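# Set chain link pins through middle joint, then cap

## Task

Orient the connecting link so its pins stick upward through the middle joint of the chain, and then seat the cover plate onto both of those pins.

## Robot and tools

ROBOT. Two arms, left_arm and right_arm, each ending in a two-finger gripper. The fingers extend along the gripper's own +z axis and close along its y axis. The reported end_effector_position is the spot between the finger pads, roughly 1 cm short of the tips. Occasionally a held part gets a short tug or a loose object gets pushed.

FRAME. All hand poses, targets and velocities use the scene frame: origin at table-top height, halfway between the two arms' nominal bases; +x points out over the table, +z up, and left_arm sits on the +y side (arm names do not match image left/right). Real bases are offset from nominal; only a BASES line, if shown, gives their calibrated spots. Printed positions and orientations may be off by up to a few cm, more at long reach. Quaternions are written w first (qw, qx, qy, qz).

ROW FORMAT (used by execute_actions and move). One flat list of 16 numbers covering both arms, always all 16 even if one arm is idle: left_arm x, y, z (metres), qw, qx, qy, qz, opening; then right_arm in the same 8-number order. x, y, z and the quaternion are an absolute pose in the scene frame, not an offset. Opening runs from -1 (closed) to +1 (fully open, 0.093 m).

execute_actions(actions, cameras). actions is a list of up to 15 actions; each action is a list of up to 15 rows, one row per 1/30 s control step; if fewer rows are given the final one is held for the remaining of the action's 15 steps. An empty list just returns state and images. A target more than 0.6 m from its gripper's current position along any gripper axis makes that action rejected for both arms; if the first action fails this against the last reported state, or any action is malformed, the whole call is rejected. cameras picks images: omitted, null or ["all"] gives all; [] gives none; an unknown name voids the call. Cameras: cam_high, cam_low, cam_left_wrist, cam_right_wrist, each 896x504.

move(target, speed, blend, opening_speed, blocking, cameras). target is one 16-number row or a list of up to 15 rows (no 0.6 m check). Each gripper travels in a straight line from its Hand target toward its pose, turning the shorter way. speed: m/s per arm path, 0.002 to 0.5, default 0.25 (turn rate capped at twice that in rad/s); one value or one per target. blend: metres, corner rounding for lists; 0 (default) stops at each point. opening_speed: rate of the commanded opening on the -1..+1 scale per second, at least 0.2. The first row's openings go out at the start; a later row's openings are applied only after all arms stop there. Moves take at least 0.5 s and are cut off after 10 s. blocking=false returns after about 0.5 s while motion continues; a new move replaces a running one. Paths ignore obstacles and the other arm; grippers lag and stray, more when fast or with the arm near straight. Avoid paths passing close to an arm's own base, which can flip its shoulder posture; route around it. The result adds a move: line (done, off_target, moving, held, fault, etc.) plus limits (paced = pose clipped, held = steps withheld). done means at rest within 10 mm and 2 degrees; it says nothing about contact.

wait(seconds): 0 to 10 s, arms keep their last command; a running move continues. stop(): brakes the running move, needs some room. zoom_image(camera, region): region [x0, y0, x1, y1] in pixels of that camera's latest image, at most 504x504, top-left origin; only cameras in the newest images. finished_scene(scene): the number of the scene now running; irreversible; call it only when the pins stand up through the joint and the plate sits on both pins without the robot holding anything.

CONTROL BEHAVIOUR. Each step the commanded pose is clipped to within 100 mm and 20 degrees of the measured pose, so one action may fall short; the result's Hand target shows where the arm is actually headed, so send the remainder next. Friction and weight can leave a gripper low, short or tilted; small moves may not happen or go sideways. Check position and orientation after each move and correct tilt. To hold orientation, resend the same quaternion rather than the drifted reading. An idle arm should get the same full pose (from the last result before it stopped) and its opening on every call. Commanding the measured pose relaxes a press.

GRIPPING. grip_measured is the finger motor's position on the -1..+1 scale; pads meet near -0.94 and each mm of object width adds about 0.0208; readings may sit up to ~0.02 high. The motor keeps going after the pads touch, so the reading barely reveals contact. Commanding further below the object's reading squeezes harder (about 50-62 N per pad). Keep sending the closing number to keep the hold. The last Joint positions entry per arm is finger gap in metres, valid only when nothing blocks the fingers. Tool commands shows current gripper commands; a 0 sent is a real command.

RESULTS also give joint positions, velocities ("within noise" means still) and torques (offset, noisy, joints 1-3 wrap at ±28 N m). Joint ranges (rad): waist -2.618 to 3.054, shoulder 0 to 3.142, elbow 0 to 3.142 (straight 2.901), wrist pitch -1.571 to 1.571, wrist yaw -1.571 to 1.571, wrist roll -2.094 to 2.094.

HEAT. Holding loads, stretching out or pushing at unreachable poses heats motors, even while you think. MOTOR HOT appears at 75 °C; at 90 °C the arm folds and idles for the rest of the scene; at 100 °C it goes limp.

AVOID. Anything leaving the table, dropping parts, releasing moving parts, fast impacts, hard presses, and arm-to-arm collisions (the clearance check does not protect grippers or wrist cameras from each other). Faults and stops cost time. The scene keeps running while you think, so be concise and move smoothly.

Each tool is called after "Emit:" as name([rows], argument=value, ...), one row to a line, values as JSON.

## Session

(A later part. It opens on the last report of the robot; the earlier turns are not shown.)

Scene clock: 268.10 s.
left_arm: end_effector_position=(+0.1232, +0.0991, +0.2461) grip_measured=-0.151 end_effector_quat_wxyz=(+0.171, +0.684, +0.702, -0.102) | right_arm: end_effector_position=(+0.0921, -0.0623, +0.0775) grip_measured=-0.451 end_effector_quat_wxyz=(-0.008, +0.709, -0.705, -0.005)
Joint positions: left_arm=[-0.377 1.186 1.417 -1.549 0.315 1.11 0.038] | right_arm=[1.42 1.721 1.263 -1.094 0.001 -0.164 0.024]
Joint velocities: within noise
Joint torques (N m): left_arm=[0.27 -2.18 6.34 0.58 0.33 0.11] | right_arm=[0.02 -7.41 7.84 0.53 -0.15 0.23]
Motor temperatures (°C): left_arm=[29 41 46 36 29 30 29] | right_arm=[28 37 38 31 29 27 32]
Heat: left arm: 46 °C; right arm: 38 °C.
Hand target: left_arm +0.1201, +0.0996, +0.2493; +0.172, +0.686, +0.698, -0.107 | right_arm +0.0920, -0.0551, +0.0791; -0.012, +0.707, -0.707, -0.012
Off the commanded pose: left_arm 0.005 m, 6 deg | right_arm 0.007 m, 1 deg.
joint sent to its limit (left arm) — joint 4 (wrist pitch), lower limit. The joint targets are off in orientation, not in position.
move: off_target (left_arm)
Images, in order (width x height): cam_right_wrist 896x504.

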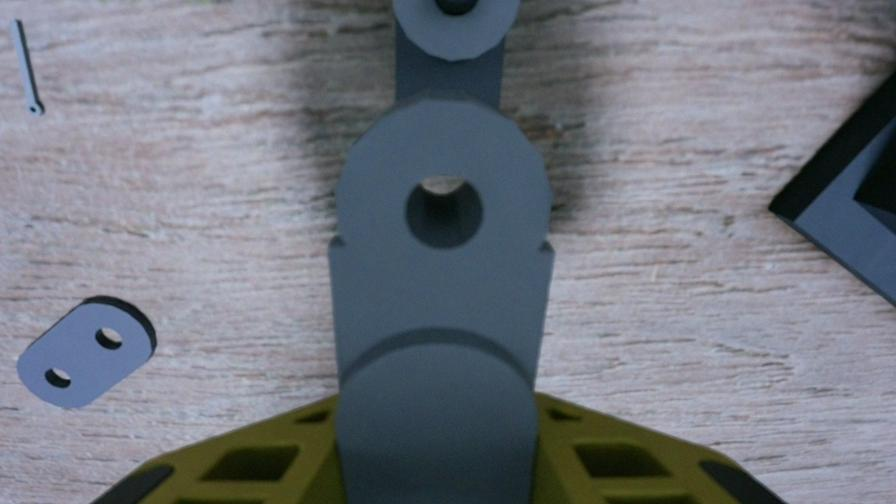

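Emit:
move(target=[0.12,0.10,0.25,0.1276,0.6955,0.6955,-0.1276,-0.15,0.0925,-0.055,0.064,0.0123,-0.7070,0.7070,0.0123,-0.8], speed=0.04, cameras=["cam_right_wrist"])

Emit:
zoom_image(camera="cam_right_wrist", region=[350, 0, 550, 260])

Emit:
zoom_image(camera="cam_right_wrist", region=[250, 0, 650, 400])

Scene clock: 271.50 s.
left_arm: end_effector_position=(+0.1232, +0.0991, +0.2461) grip_measured=-0.151 end_effector_quat_wxyz=(+0.171, +0.684, +0.702, -0.102) | right_arm: end_effector_position=(+0.0931, -0.0561, +0.0676) grip_measured=-0.451 end_effector_quat_wxyz=(-0.015, +0.709, -0.705, -0.011)
Joint positions: left_arm=[-0.377 1.186 1.417 -1.549 0.315 1.11 0.038] | right_arm=[1.42 1.737 1.24 -1.037 0.001 -0.164 0.024]
Joint velocities: within noise
Joint torques (N m): left_arm=[0.25 -2.15 6.34 0.57 0.32 0.11] | right_arm=[-0.09 -7.65 5.98 0.57 -0.15 0.21]
Motor temperatures (°C): left_arm=[29 40 46 36 29 30 29] | right_arm=[28 37 38 31 29 27 33]
Heat: left arm: 46 °C; right arm: 38 °C.
Hand target: left_arm +0.1201, +0.0996, +0.2493; +0.172, +0.686, +0.699, -0.107 | right_arm +0.0925, -0.0551, +0.0641; -0.012, +0.707, -0.707, -0.012
Off the commanded pose: left_arm 0.005 m, 6 deg | right_arm 0.004 m, 0 deg.
joint sent to its limit (left arm) — joint 4 (wrist pitch), lower limit. The joint targets are off in orientation, not in position.
move: off_target (left_arm)
Images, in order (width x height): cam_right_wrist 896x504.

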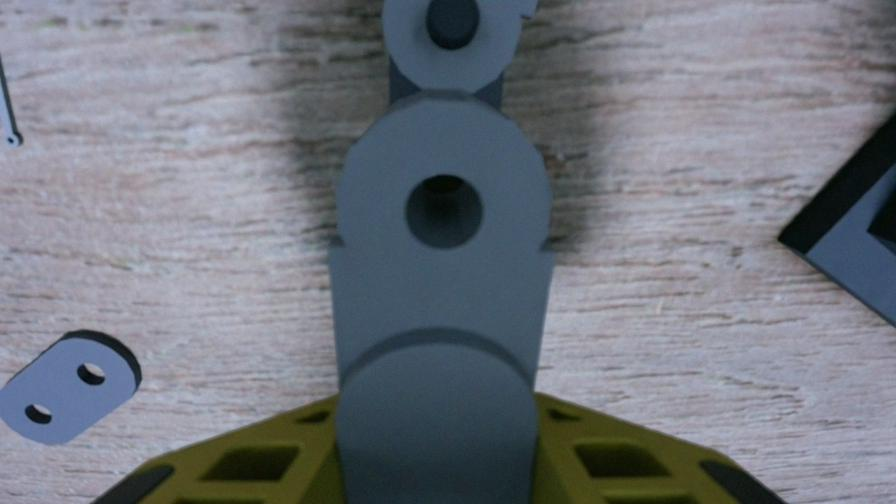

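Scaled by 1.938 from the camera's 896x504 image, which has a finer 1280x720 frame.

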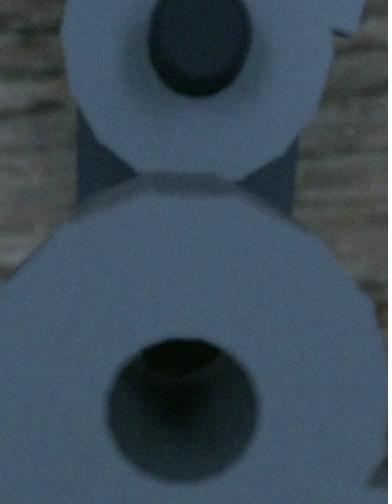

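Scaled by 1.260 from the camera's 896x504 image, which has a finer 1280x720 frame.

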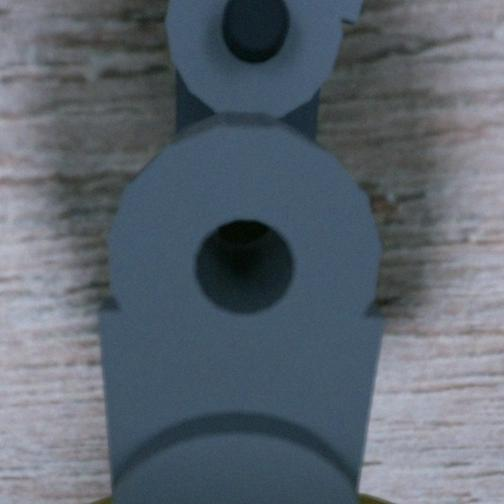

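Emit:
move(target=[0.12,0.10,0.25,0.1276,0.6955,0.6955,-0.1276,-0.15,0.0925,-0.064,0.066,0.0087,-0.7071,0.7071,0.0087,-0.8], speed=0.04, cameras=["cam_right_wrist"])

Emit:
zoom_image(camera="cam_right_wrist", region=[350, 0, 550, 260])

Scene clock: 275.17 s.
left_arm: end_effector_position=(+0.1232, +0.0991, +0.2461) grip_measured=-0.151 end_effector_quat_wxyz=(+0.171, +0.684, +0.702, -0.102) | right_arm: end_effector_position=(+0.0921, -0.0623, +0.0624) grip_measured=-0.451 end_effector_quat_wxyz=(-0.007, +0.709, -0.705, -0.005)
Joint positions: left_arm=[-0.377 1.186 1.417 -1.549 0.315 1.11 0.038] | right_arm=[1.42 1.737 1.219 -1.036 0.001 -0.164 0.024]
Joint velocities: within noise
Joint torques (N m): left_arm=[0.25 -2.18 6.35 0.58 0.32 0.11] | right_arm=[-0.38 -10.13 5.86 0.41 -0.14 0.17]
Motor temperatures (°C): left_arm=[29 40 46 36 29 30 29] | right_arm=[28 37 38 31 29 27 33]
Heat: left arm: 46 °C; right arm: 38 °C.
Hand target: left_arm +0.1201, +0.0996, +0.2493; +0.172, +0.686, +0.699, -0.107 | right_arm +0.0924, -0.0640, +0.0660; -0.009, +0.707, -0.707, -0.009
Off the commanded pose: left_arm 0.005 m, 6 deg | right_arm 0.004 m, 1 deg.
joint sent to its limit (left arm) — joint 4 (wrist pitch), lower limit. The joint targets are off in orientation, not in position.
move: off_target (left_arm)
Images, in order (width x height): cam_right_wrist 896x504.

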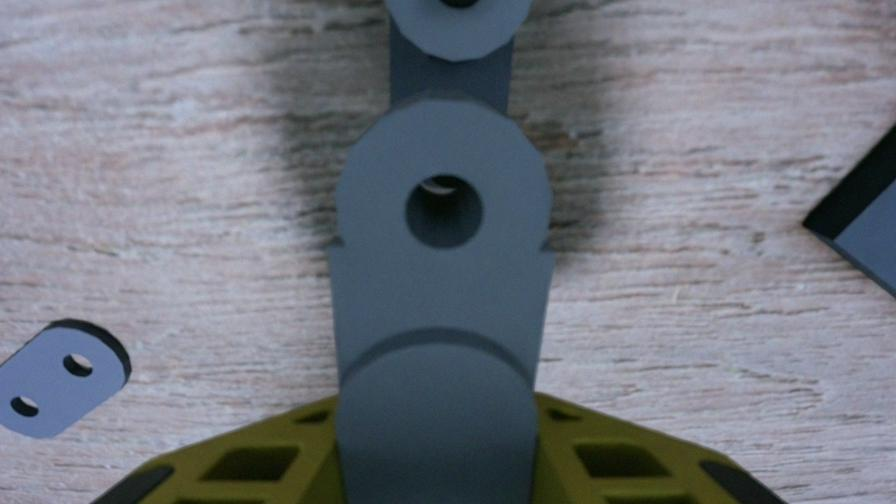

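Scaled by 1.938 from the camera's 896x504 image, which has a finer 1280x720 frame.

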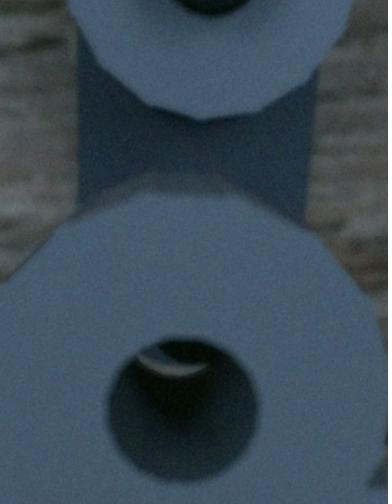

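Emit:
zoom_image(camera="cam_right_wrist", region=[400, 165, 490, 255])

Scaled by 5.600 from the camera's 896x504 image, which has a finer 1280x720 frame.

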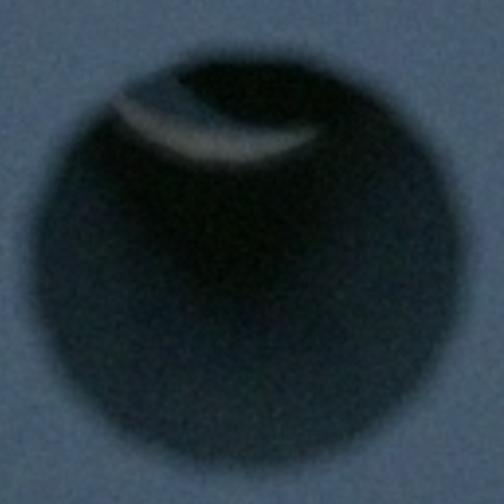

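Emit:
move(target=[0.12,0.10,0.25,0.1276,0.6955,0.6955,-0.1276,-0.15,0.0945,-0.0665,0.071,0.0087,-0.7071,0.7071,0.0087,-0.8], speed=0.04, cameras=["cam_right_wrist"])

Emit:
zoom_image(camera="cam_right_wrist", region=[400, 165, 490, 255])

Scene clock: 278.03 s.
left_arm: end_effector_position=(+0.1232, +0.0991, +0.2461) grip_measured=-0.151 end_effector_quat_wxyz=(+0.171, +0.684, +0.702, -0.102) | right_arm: end_effector_position=(+0.0932, -0.0646, +0.0624) grip_measured=-0.451 end_effector_quat_wxyz=(-0.004, +0.707, -0.707, -0.002)
Joint positions: left_arm=[-0.377 1.186 1.417 -1.549 0.315 1.11 0.038] | right_arm=[1.416 1.737 1.219 -1.044 0.001 -0.164 0.024]
Joint velocities: within noise
Joint torques (N m): left_arm=[0.27 -2.17 6.32 0.58 0.33 0.11] | right_arm=[-0.64 -11.36 6.28 0.31 -0.14 0.1]
Motor temperatures (°C): left_arm=[29 40 46 36 29 30 29] | right_arm=[28 38 38 31 29 27 33]
Heat: left arm: 46 °C; right arm: 38 °C.
Hand target: left_arm +0.1201, +0.0996, +0.2493; +0.172, +0.686, +0.699, -0.107 | right_arm +0.0945, -0.0665, +0.0708; -0.009, +0.707, -0.707, -0.009
Off the commanded pose: left_arm 0.005 m, 6 deg | right_arm 0.009 m, 1 deg.
joint sent to its limit (left arm) — joint 4 (wrist pitch), lower limit. The joint targets are off in orientation, not in position.
move: off_target (left_arm)
Images, in order (width x height): cam_right_wrist 896x504.

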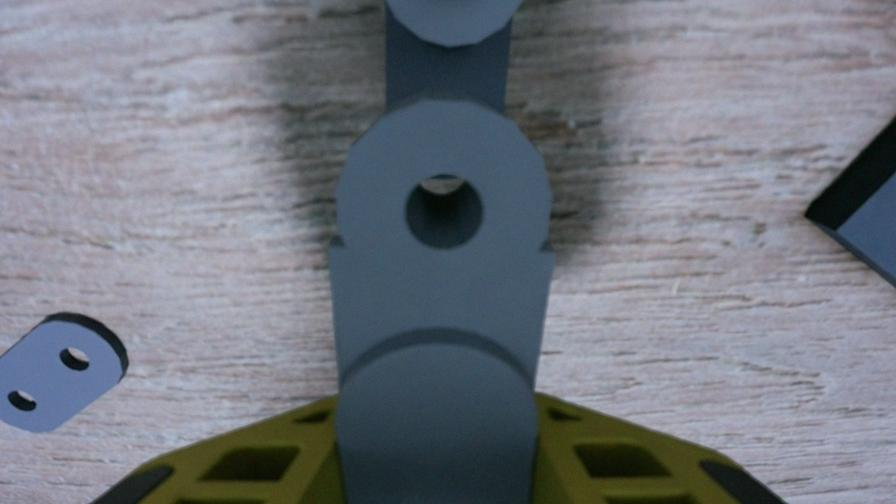

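Scaled by 5.600 from the camera's 896x504 image, which has a finer 1280x720 frame.

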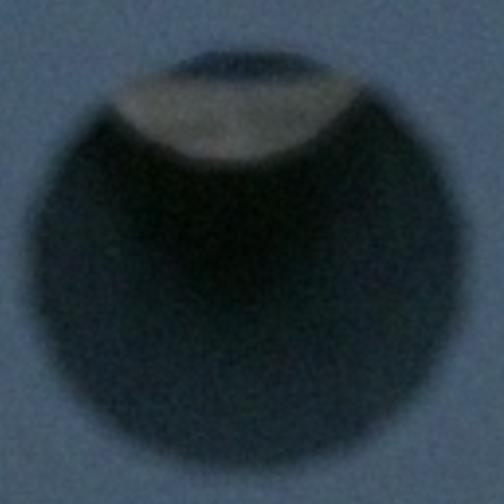

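Emit:
move(target=[0.12,0.10,0.25,0.1276,0.6955,0.6955,-0.1276,-0.15,0.0940,-0.0628,0.060,0.0123,-0.7070,0.7070,0.0123,-0.8], speed=0.03, cameras=["cam_right_wrist"])

Emit:
zoom_image(camera="cam_right_wrist", region=[400, 165, 490, 255])

Scene clock: 281.63 s.
left_arm: end_effector_position=(+0.1232, +0.0991, +0.2461) grip_measured=-0.151 end_effector_quat_wxyz=(+0.171, +0.684, +0.702, -0.102) | right_arm: end_effector_position=(+0.0935, -0.0629, +0.0574) grip_measured=-0.451 end_effector_quat_wxyz=(-0.009, +0.707, -0.707, -0.006)
Joint positions: left_arm=[-0.377 1.186 1.417 -1.549 0.315 1.11 0.038] | right_arm=[1.416 1.737 1.198 -1.01 0.001 -0.164 0.024]
Joint velocities: within noise
Joint torques (N m): left_arm=[0.25 -2.18 6.34 0.57 0.33 0.11] | right_arm=[-0.44 -9.84 5.74 0.51 -0.15 0.11]
Motor temperatures (°C): left_arm=[29 40 46 36 29 30 29] | right_arm=[28 38 38 31 29 27 33]
Heat: left arm: 46 °C; right arm: 38 °C.
Hand target: left_arm +0.1201, +0.0996, +0.2493; +0.172, +0.686, +0.699, -0.107 | right_arm +0.0941, -0.0628, +0.0600; -0.012, +0.707, -0.707, -0.012
Off the commanded pose: left_arm 0.005 m, 6 deg | right_arm 0.003 m, 1 deg.
joint sent to its limit (left arm) — joint 4 (wrist pitch), lower limit. The joint targets are off in orientation, not in position.
move: off_target (left_arm)
Images, in order (width x height): cam_right_wrist 896x504.

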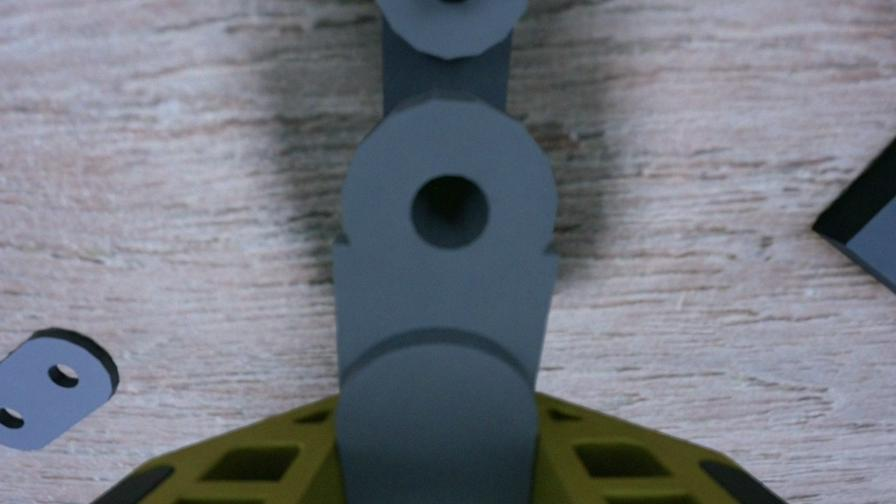

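Scaled by 5.600 from the camera's 896x504 image, which has a finer 1280x720 frame.

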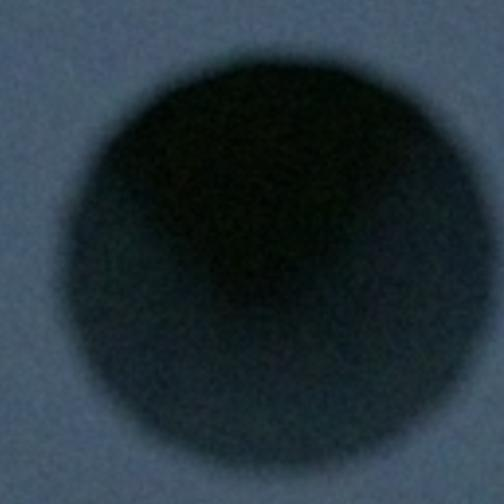

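Emit:
move(target=[0.12,0.10,0.25,0.1276,0.6955,0.6955,-0.1276,-0.15,0.0935,-0.0628,0.048,0.0123,-0.7070,0.7070,0.0123,-0.8], speed=0.03, cameras=["cam_right_wrist","cam_low"])

Emit:
zoom_image(camera="cam_right_wrist", region=[350, 0, 550, 260])

Emit:
zoom_image(camera="cam_low", region=[500, 200, 600, 290])

Scene clock: 283.93 s.
left_arm: end_effector_position=(+0.1232, +0.0991, +0.2461) grip_measured=-0.151 end_effector_quat_wxyz=(+0.171, +0.684, +0.702, -0.102) | right_arm: end_effector_position=(+0.0934, -0.0629, +0.0493) grip_measured=-0.451 end_effector_quat_wxyz=(-0.013, +0.707, -0.707, -0.009)
Joint positions: left_arm=[-0.377 1.186 1.417 -1.549 0.315 1.11 0.038] | right_arm=[1.416 1.737 1.164 -0.965 0.001 -0.164 0.024]
Joint velocities: within noise
Joint torques (N m): left_arm=[0.25 -2.18 6.35 0.58 0.32 0.11] | right_arm=[-0.31 -8.43 5.76 0.56 -0.15 0.14]
Motor temperatures (°C): left_arm=[29 39 46 36 29 30 29] | right_arm=[28 39 38 31 29 27 33]
Heat: left arm: 46 °C; right arm: 39 °C.
Hand target: left_arm +0.1201, +0.0996, +0.2493; +0.172, +0.686, +0.699, -0.107 | right_arm +0.0936, -0.0628, +0.0481; -0.012, +0.707, -0.707, -0.012
Off the commanded pose: left_arm 0.005 m, 6 deg | right_arm 0.001 m, 0 deg.
joint sent to its limit (left arm) — joint 4 (wrist pitch), lower limit. The joint targets are off in orientation, not in position.
move: off_target (left_arm)
Images, in order (width x height): cam_low 896x504, cam_right_wrist 896x504.

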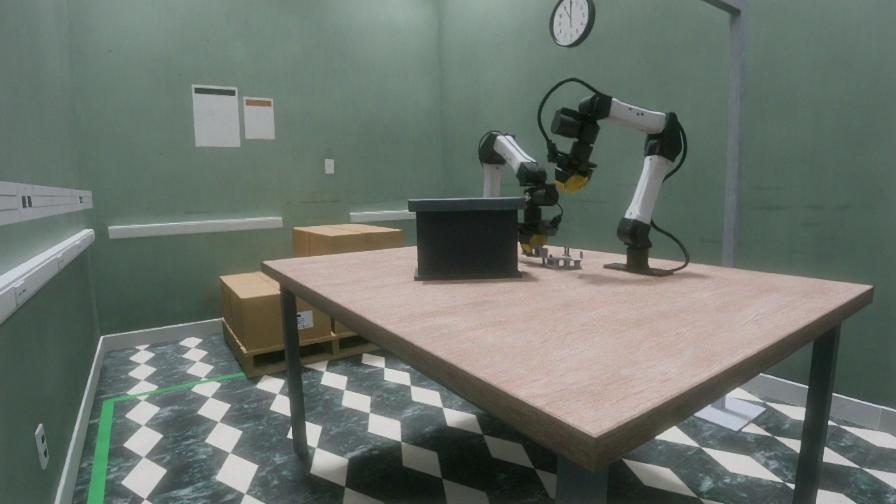

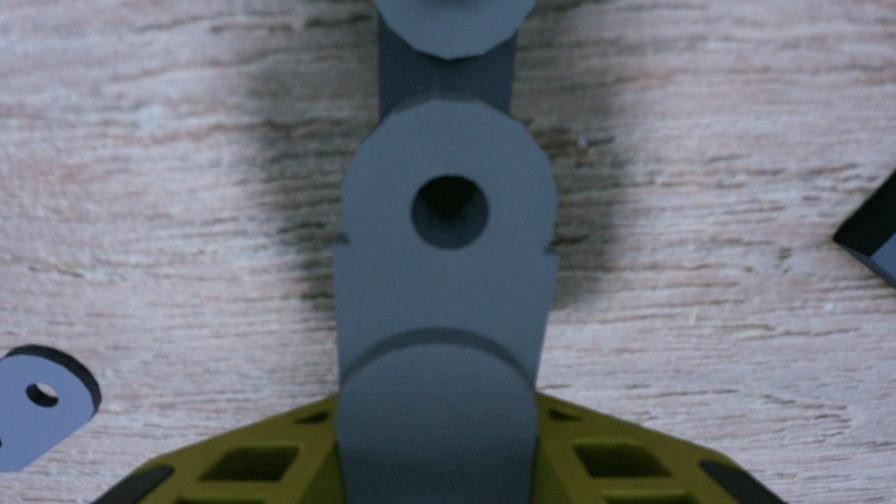

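Scaled by 1.938 from the camera's 896x504 image, which has a finer 1280x720 frame.

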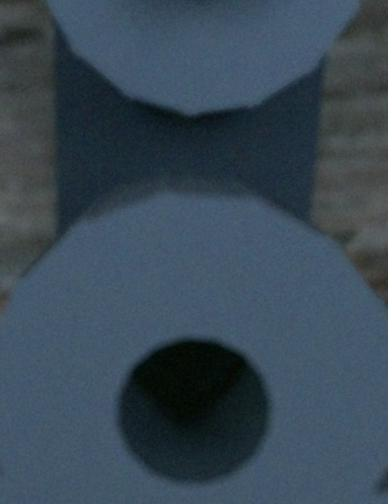

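Scaled by 5.040 from the camera's 896x504 image, which has a finer 1280x720 frame.

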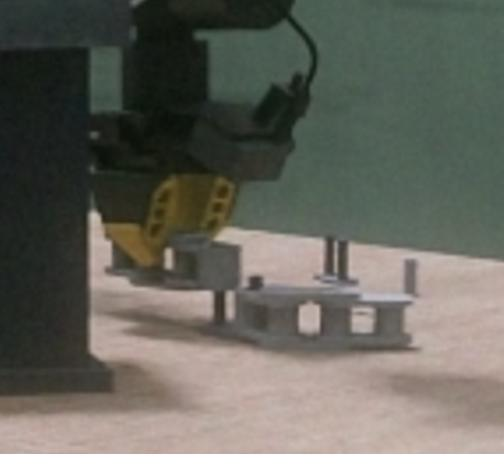

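Emit:
move(target=[0.12,0.10,0.25,0.1276,0.6955,0.6955,-0.1276,-0.15,0.0935,-0.0628,0.038,0.0123,-0.7070,0.7070,0.0123,-0.8], speed=0.03, cameras=["cam_right_wrist","cam_low"])

Emit:
zoom_image(camera="cam_right_wrist", region=[350, 0, 550, 260])

Emit:
zoom_image(camera="cam_low", region=[500, 200, 600, 290])

Scene clock: 286.23 s.
left_arm: end_effector_position=(+0.1232, +0.0991, +0.2461) grip_measured=-0.151 end_effector_quat_wxyz=(+0.171, +0.684, +0.702, -0.102) | right_arm: end_effector_position=(+0.0934, -0.0629, +0.0429) grip_measured=-0.451 end_effector_quat_wxyz=(-0.017, +0.707, -0.707, -0.012)
Joint positions: left_arm=[-0.377 1.186 1.417 -1.549 0.315 1.11 0.038] | right_arm=[1.416 1.737 1.137 -0.929 0.001 -0.164 0.024]
Joint velocities: within noise
Joint torques (N m): left_arm=[0.25 -2.17 6.34 0.57 0.33 0.11] | right_arm=[-0.31 -7.08 5.75 0.59 -0.16 0.13]
Motor temperatures (°C): left_arm=[29 39 46 36 29 30 29] | right_arm=[28 39 38 31 29 27 33]
Heat: left arm: 46 °C; right arm: 39 °C.
Hand target: left_arm +0.1201, +0.0996, +0.2493; +0.172, +0.686, +0.699, -0.107 | right_arm +0.0935, -0.0629, +0.0381; -0.012, +0.707, -0.707, -0.012
Off the commanded pose: left_arm 0.005 m, 6 deg | right_arm 0.005 m, 1 deg.
joint sent to its limit (left arm) — joint 4 (wrist pitch), lower limit. The joint targets are off in orientation, not in position.
move: off_target (left_arm)
Images, in order (width x height): cam_low 896x504, cam_right_wrist 896x504.

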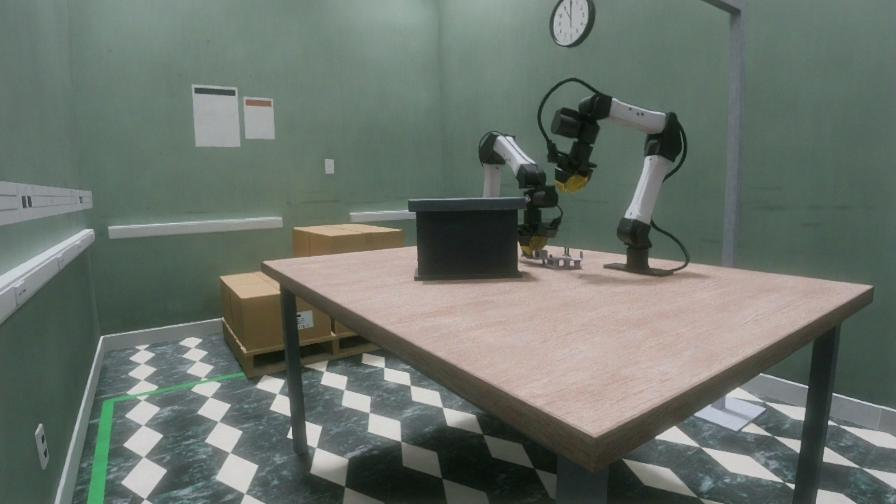

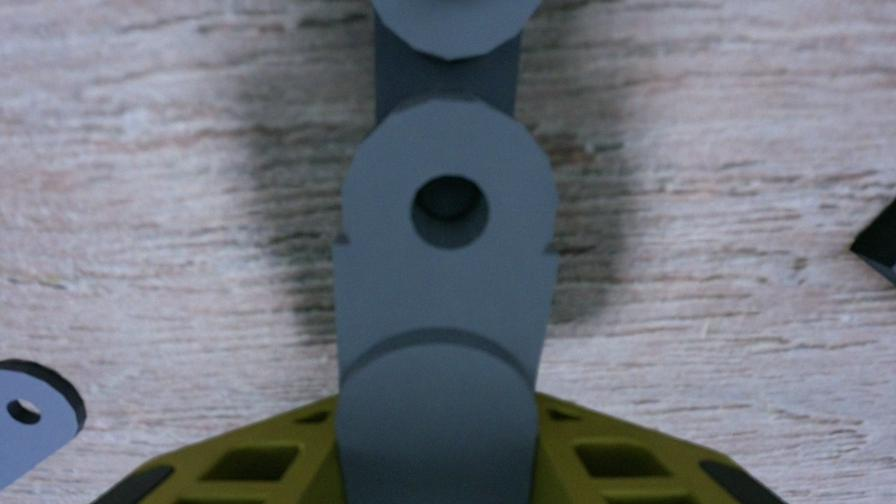

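Scaled by 1.938 from the camera's 896x504 image, which has a finer 1280x720 frame.

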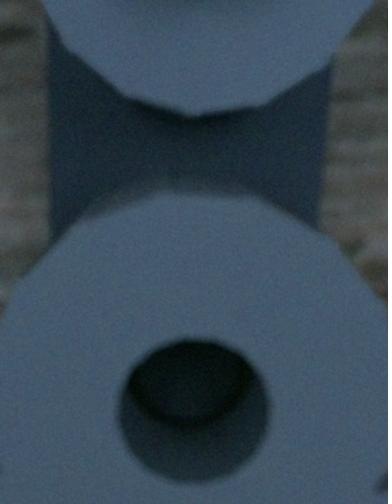

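Scaled by 5.040 from the camera's 896x504 image, which has a finer 1280x720 frame.

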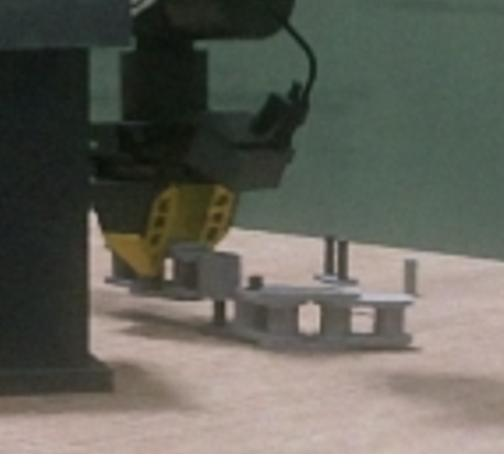

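Emit:
move([
  [0.12,0.10,0.25,0.1276,0.6955,0.6955,-0.1276,-0.15,0.0935,-0.0628,0.030,0.0087,-0.7071,0.7071,0.0087,-0.8],
  [0.12,0.10,0.25,0.1276,0.6955,0.6955,-0.1276,-0.15,0.0935,-0.0628,0.022,0.0087,-0.7071,0.7071,0.0087,-0.8],
], speed=0.03, cameras=["cam_right_wrist","cam_low"])

Emit:
zoom_image(camera="cam_right_wrist", region=[350, 0, 550, 260])

Emit:
zoom_image(camera="cam_low", region=[500, 200, 600, 290])

Scene clock: 289.10 s.
left_arm: end_effector_position=(+0.1232, +0.0991, +0.2461) grip_measured=-0.151 end_effector_quat_wxyz=(+0.171, +0.684, +0.702, -0.102) | right_arm: end_effector_position=(+0.0935, -0.0628, +0.0257) grip_measured=-0.451 end_effector_quat_wxyz=(-0.012, +0.707, -0.707, -0.008)
Joint positions: left_arm=[-0.377 1.186 1.417 -1.549 0.315 1.11 0.038] | right_arm=[1.416 1.774 1.109 -0.877 0.001 -0.164 0.024]
Joint velocities: within noise
Joint torques (N m): left_arm=[0.28 -2.17 6.35 0.57 0.32 0.11] | right_arm=[-0.25 -7.69 5.61 0.58 -0.14 0.14]
Motor temperatures (°C): left_arm=[29 39 45 36 29 30 29] | right_arm=[28 39 38 31 29 27 33]
Heat: left arm: 45 °C; right arm: 39 °C.
Hand target: left_arm +0.1201, +0.0996, +0.2493; +0.172, +0.686, +0.699, -0.107 | right_arm +0.0936, -0.0628, +0.0221; -0.009, +0.707, -0.707, -0.009
Off the commanded pose: left_arm 0.005 m, 6 deg | right_arm 0.004 m, 0 deg.
joint sent to its limit (left arm) — joint 4 (wrist pitch), lower limit. The joint targets are off in orientation, not in position.
move: off_target (left_arm)
Images, in order (width x height): cam_low 896x504, cam_right_wrist 896x504.

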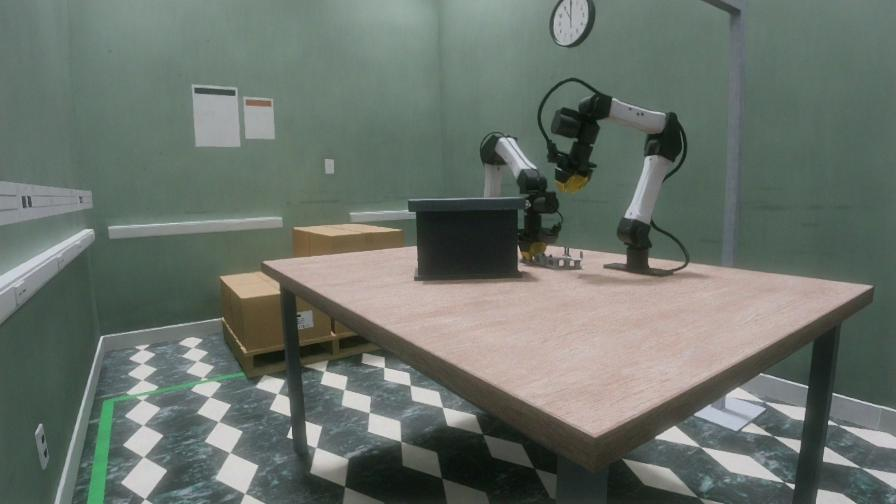

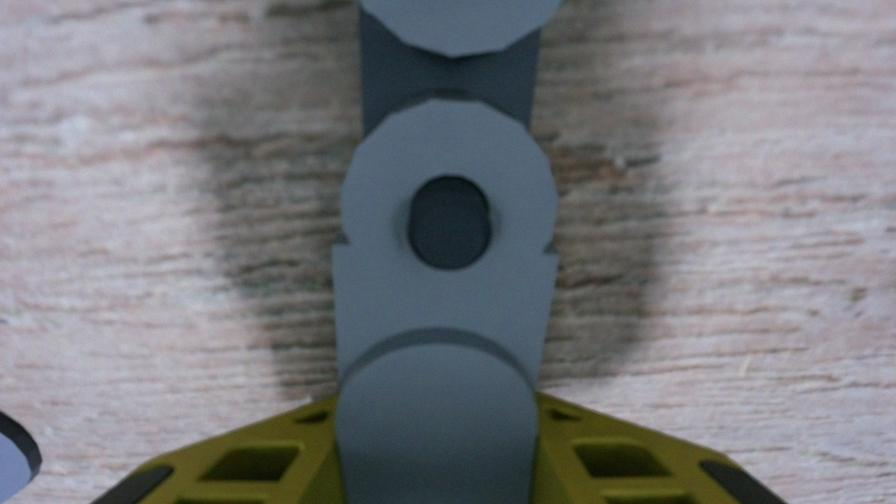

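Scaled by 1.938 from the camera's 896x504 image, which has a finer 1280x720 frame.

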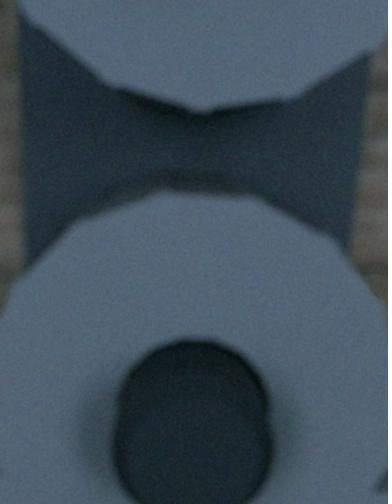

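Scaled by 5.040 from the camera's 896x504 image, which has a finer 1280x720 frame.

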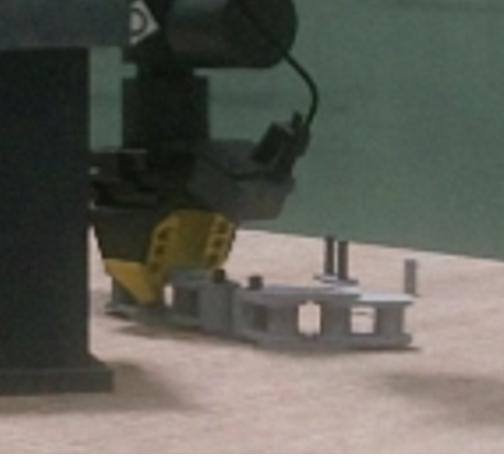

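Emit:
move(target=[0.12,0.10,0.25,0.1276,0.6955,0.6955,-0.1276,-0.15,0.0935,-0.0628,0.014,0.0087,-0.7071,0.7071,0.0087,-0.8], speed=0.03, cameras=["cam_right_wrist","cam_low"])

Emit:
zoom_image(camera="cam_low", region=[500, 200, 600, 290])

Scene clock: 291.40 s.
left_arm: end_effector_position=(+0.1232, +0.0991, +0.2461) grip_measured=-0.151 end_effector_quat_wxyz=(+0.171, +0.684, +0.702, -0.102) | right_arm: end_effector_position=(+0.0935, -0.0628, +0.0245) grip_measured=-0.451 end_effector_quat_wxyz=(-0.013, +0.707, -0.707, -0.009)
Joint positions: left_arm=[-0.377 1.186 1.417 -1.549 0.315 1.11 0.038] | right_arm=[1.416 1.774 1.103 -0.869 0.001 -0.164 0.024]
Joint velocities: within noise
Joint torques (N m): left_arm=[0.24 -2.15 6.37 0.58 0.33 0.11] | right_arm=[-0.24 -6.45 4.48 0.78 -0.14 0.14]
Motor temperatures (°C): left_arm=[29 39 45 36 29 30 29] | right_arm=[28 38 38 31 29 27 33]
Heat: left arm: 45 °C; right arm: 38 °C.
Hand target: left_arm +0.1201, +0.0996, +0.2493; +0.172, +0.686, +0.699, -0.107 | right_arm +0.0935, -0.0632, +0.0143; -0.009, +0.707, -0.707, -0.009
Off the commanded pose: left_arm 0.005 m, 6 deg | right_arm 0.011 m, 0 deg.
joint sent to its limit (left arm) — joint 4 (wrist pitch), lower limit. The joint targets are off in orientation, not in position.
move: off_target (left_arm, right_arm)
Images, in order (width x height): cam_low 896x504, cam_right_wrist 896x504.

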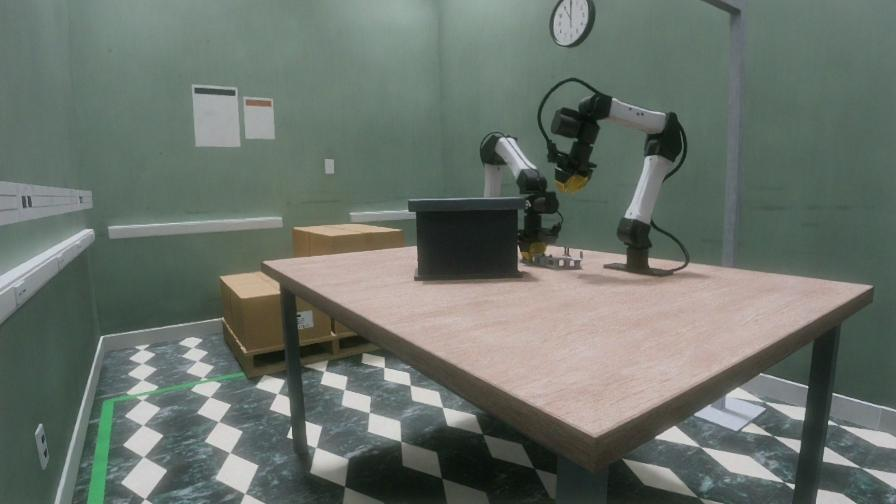

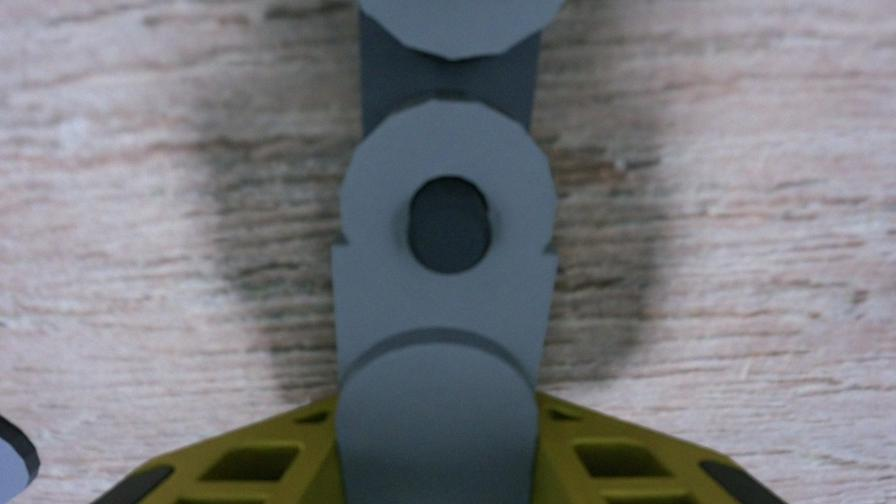

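Scaled by 5.040 from the camera's 896x504 image, which has a finer 1280x720 frame.

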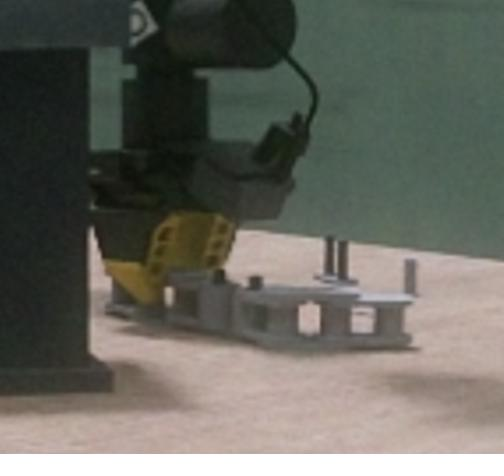

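Emit:
move([
  [0.12,0.10,0.25,0.1276,0.6955,0.6955,-0.1276,-0.15,0.0935,-0.0628,0.022,0.0087,-0.7071,0.7071,0.0087,-0.8],
  [0.12,0.10,0.25,0.1276,0.6955,0.6955,-0.1276,-0.15,0.0935,-0.0628,0.022,0.0087,-0.7071,0.7071,0.0087,-0.15],
  [0.12,0.10,0.25,0.1276,0.6955,0.6955,-0.1276,-0.15,0.0935,-0.0628,0.12,0.0087,-0.7071,0.7071,0.0087,-0.15],
], speed=0.06, opening_speed=0.8)

Emit:
zoom_image(camera="cam_low", region=[500, 200, 600, 290])

Scene clock: 297.23 s.
left_arm: end_effector_position=(+0.1232, +0.0991, +0.2461) grip_measured=-0.151 end_effector_quat_wxyz=(+0.171, +0.684, +0.702, -0.102) | right_arm: end_effector_position=(+0.0928, -0.0655, +0.1068) grip_measured=-0.153 end_effector_quat_wxyz=(+0.005, +0.707, -0.707, +0.003)
Joint positions: left_arm=[-0.377 1.186 1.417 -1.549 0.315 1.11 0.038] | right_arm=[1.416 1.719 1.378 -1.241 -0.001 -0.164 0.038]
Joint velocities: within noise
Joint torques (N m): left_arm=[0.27 -2.15 6.34 0.58 0.32 0.11] | right_arm=[-0.23 -11.12 8.13 0.29 -0.13 0.14]
Motor temperatures (°C): left_arm=[29 39 45 36 29 30 29] | right_arm=[28 39 38 31 29 27 33]
Heat: left arm: 45 °C; right arm: 39 °C.
Hand target: left_arm +0.1201, +0.0996, +0.2493; +0.172, +0.686, +0.699, -0.107 | right_arm +0.0935, -0.0630, +0.1198; -0.009, +0.707, -0.707, -0.009
Off the commanded pose: left_arm 0.005 m, 6 deg | right_arm 0.013 m, 2 deg.
joint sent to its limit (left arm) — joint 4 (wrist pitch), lower limit. The joint targets are off in orientation, not in position.
move: off_target (left_arm, right_arm)

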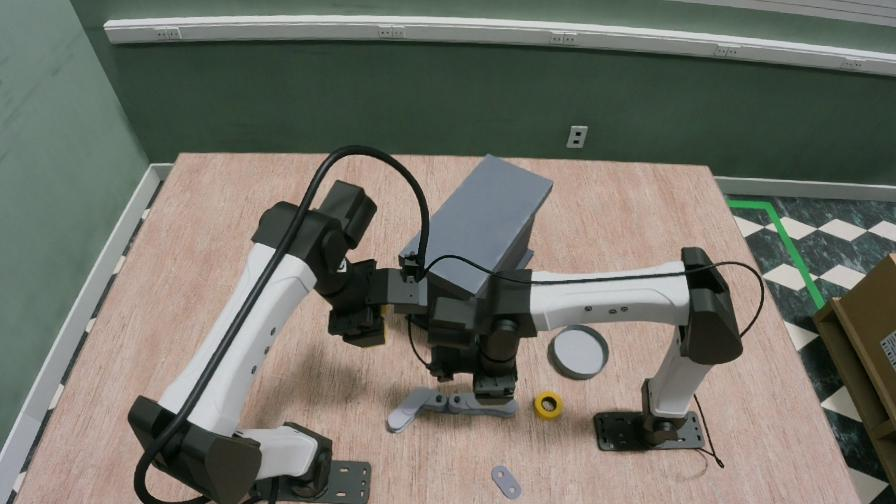

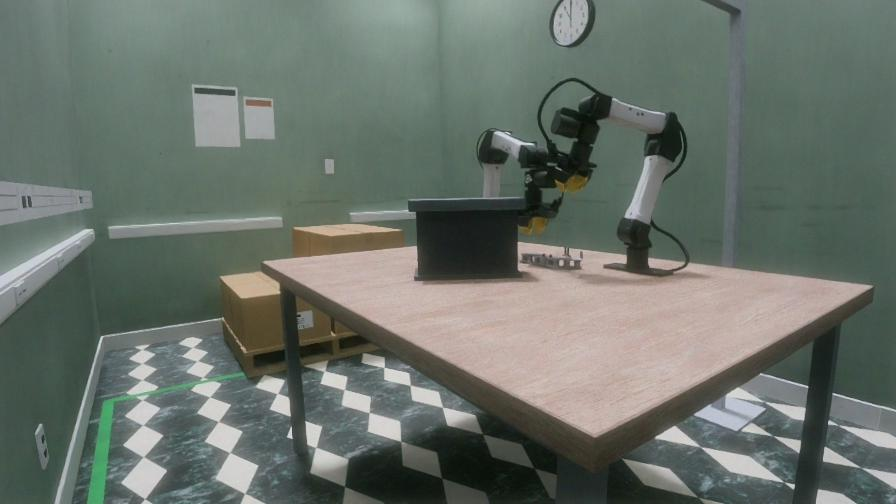

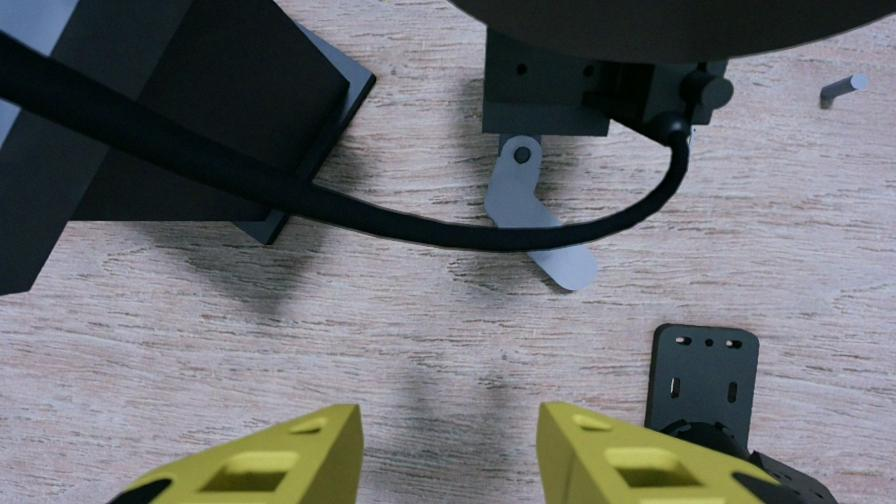

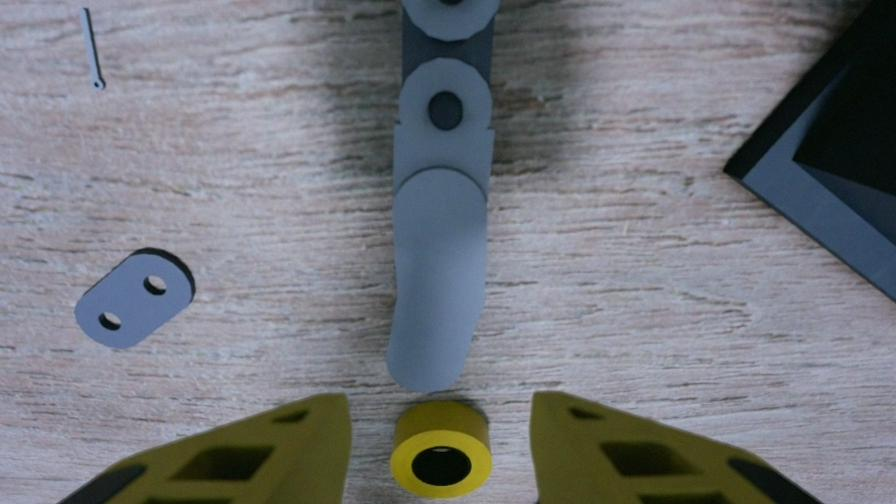

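Scaled by 5.040 from the camera's 896x504 image, which has a finer 1280x720 frame.

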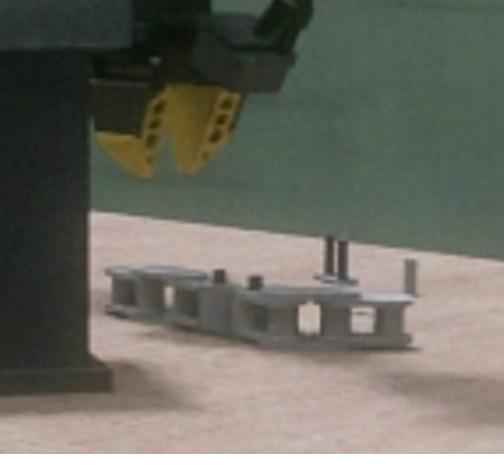

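Emit:
move([
  [0.12,0.10,0.25,0.1276,0.6955,0.6955,-0.1276,-0.15,-0.0537,-0.1038,0.09,0,-0.3065,0.9519,0,0.1],
], speed=0.2, cameras=["cam_right_wrist"])

Scene clock: 301.03 s.
left_arm: end_effector_position=(+0.1232, +0.0991, +0.2461) grip_measured=-0.151 end_effector_quat_wxyz=(+0.171, +0.684, +0.702, -0.102) | right_arm: end_effector_position=(-0.0526, -0.1021, +0.0885) grip_measured=+0.097 end_effector_quat_wxyz=(+0.000, -0.308, +0.951, -0.007)
Joint positions: left_arm=[-0.377 1.186 1.417 -1.549 0.315 1.11 0.038] | right_arm=[1.923 1.641 1.218 -1.161 0 1.288 0.05]
Joint velocities: within noise
Joint torques (N m): left_arm=[0.25 -2.18 6.35 0.57 0.32 0.11] | right_arm=[0.43 -9.33 5.09 0.42 -0.04 0.27]
Motor temperatures (°C): left_arm=[29 38 45 35 29 30 29] | right_arm=[28 39 38 31 29 27 33]
Heat: left arm: 45 °C; right arm: 39 °C.
Hand target: left_arm +0.1201, +0.0996, +0.2493; +0.172, +0.686, +0.699, -0.107 | right_arm -0.0537, -0.1038, +0.0900; +0.000, -0.307, +0.952, +0.000
Off the commanded pose: left_arm 0.005 m, 6 deg | right_arm 0.003 m, 1 deg.
joint sent to its limit (left arm) — joint 4 (wrist pitch), lower limit. The joint targets are off in orientation, not in position.
move: off_target (left_arm)
Images, in order (width x height): cam_right_wrist 896x504.

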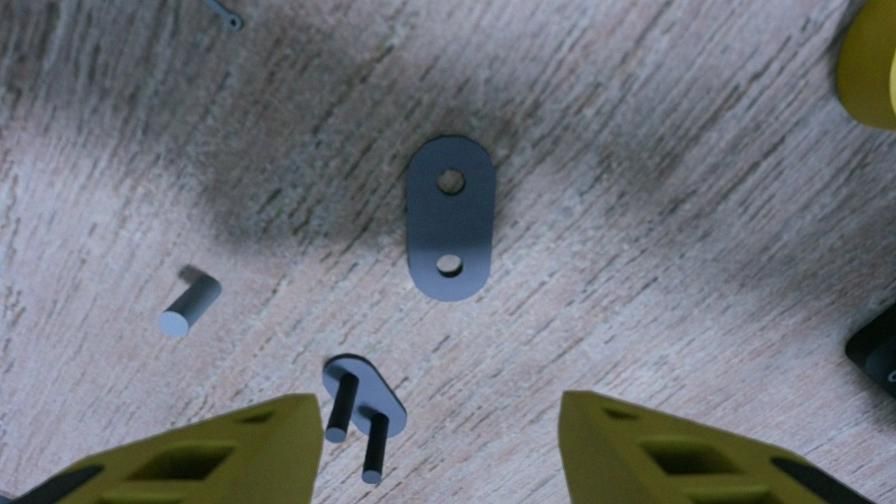

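Emit:
move([
  [0.12,0.10,0.25,0.1276,0.6955,0.6955,-0.1276,-0.15,-0.0445,-0.0975,0.045,0,-0.3065,0.9519,0,0.1],
], speed=0.1, cameras=["cam_right_wrist"])

Scene clock: 303.27 s.
left_arm: end_effector_position=(+0.1232, +0.0991, +0.2461) grip_measured=-0.151 end_effector_quat_wxyz=(+0.171, +0.684, +0.702, -0.102) | right_arm: end_effector_position=(-0.0471, -0.0961, +0.0521) grip_measured=+0.097 end_effector_quat_wxyz=(+0.000, -0.305, +0.952, +0.009)
Joint positions: left_arm=[-0.377 1.186 1.417 -1.549 0.315 1.11 0.038] | right_arm=[1.898 1.663 1.091 -0.982 0 1.269 0.05]
Joint velocities: within noise
Joint torques (N m): left_arm=[0.27 -2.18 6.35 0.58 0.33 0.11] | right_arm=[-0.57 -5.94 5.18 0.47 -0.03 0.07]
Motor temperatures (°C): left_arm=[29 38 45 35 29 30 29] | right_arm=[28 39 38 31 29 27 33]
Heat: left arm: 45 °C; right arm: 39 °C.
Hand target: left_arm +0.1201, +0.0996, +0.2493; +0.172, +0.686, +0.699, -0.107 | right_arm -0.0445, -0.0976, +0.0452; +0.000, -0.306, +0.952, +0.000
Off the commanded pose: left_arm 0.005 m, 6 deg | right_arm 0.008 m, 1 deg.
joint sent to its limit (left arm) — joint 4 (wrist pitch), lower limit. The joint targets are off in orientation, not in position.
move: off_target (left_arm)
Images, in order (width x height): cam_right_wrist 896x504.

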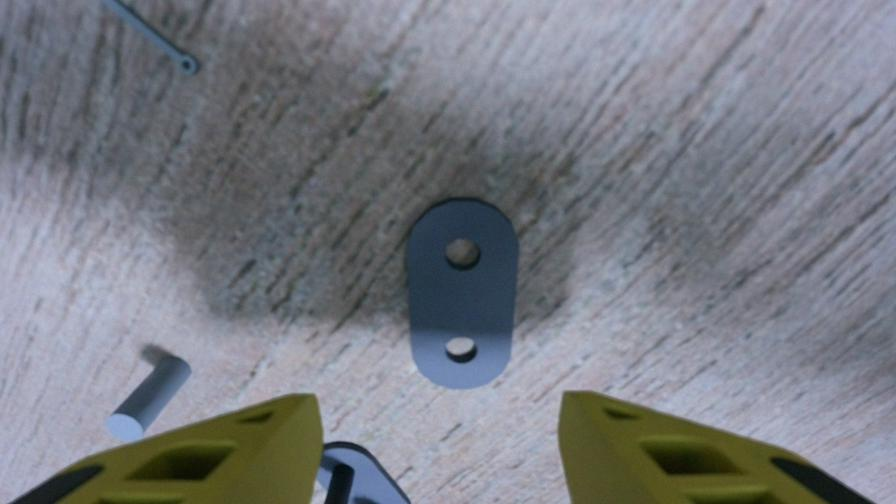

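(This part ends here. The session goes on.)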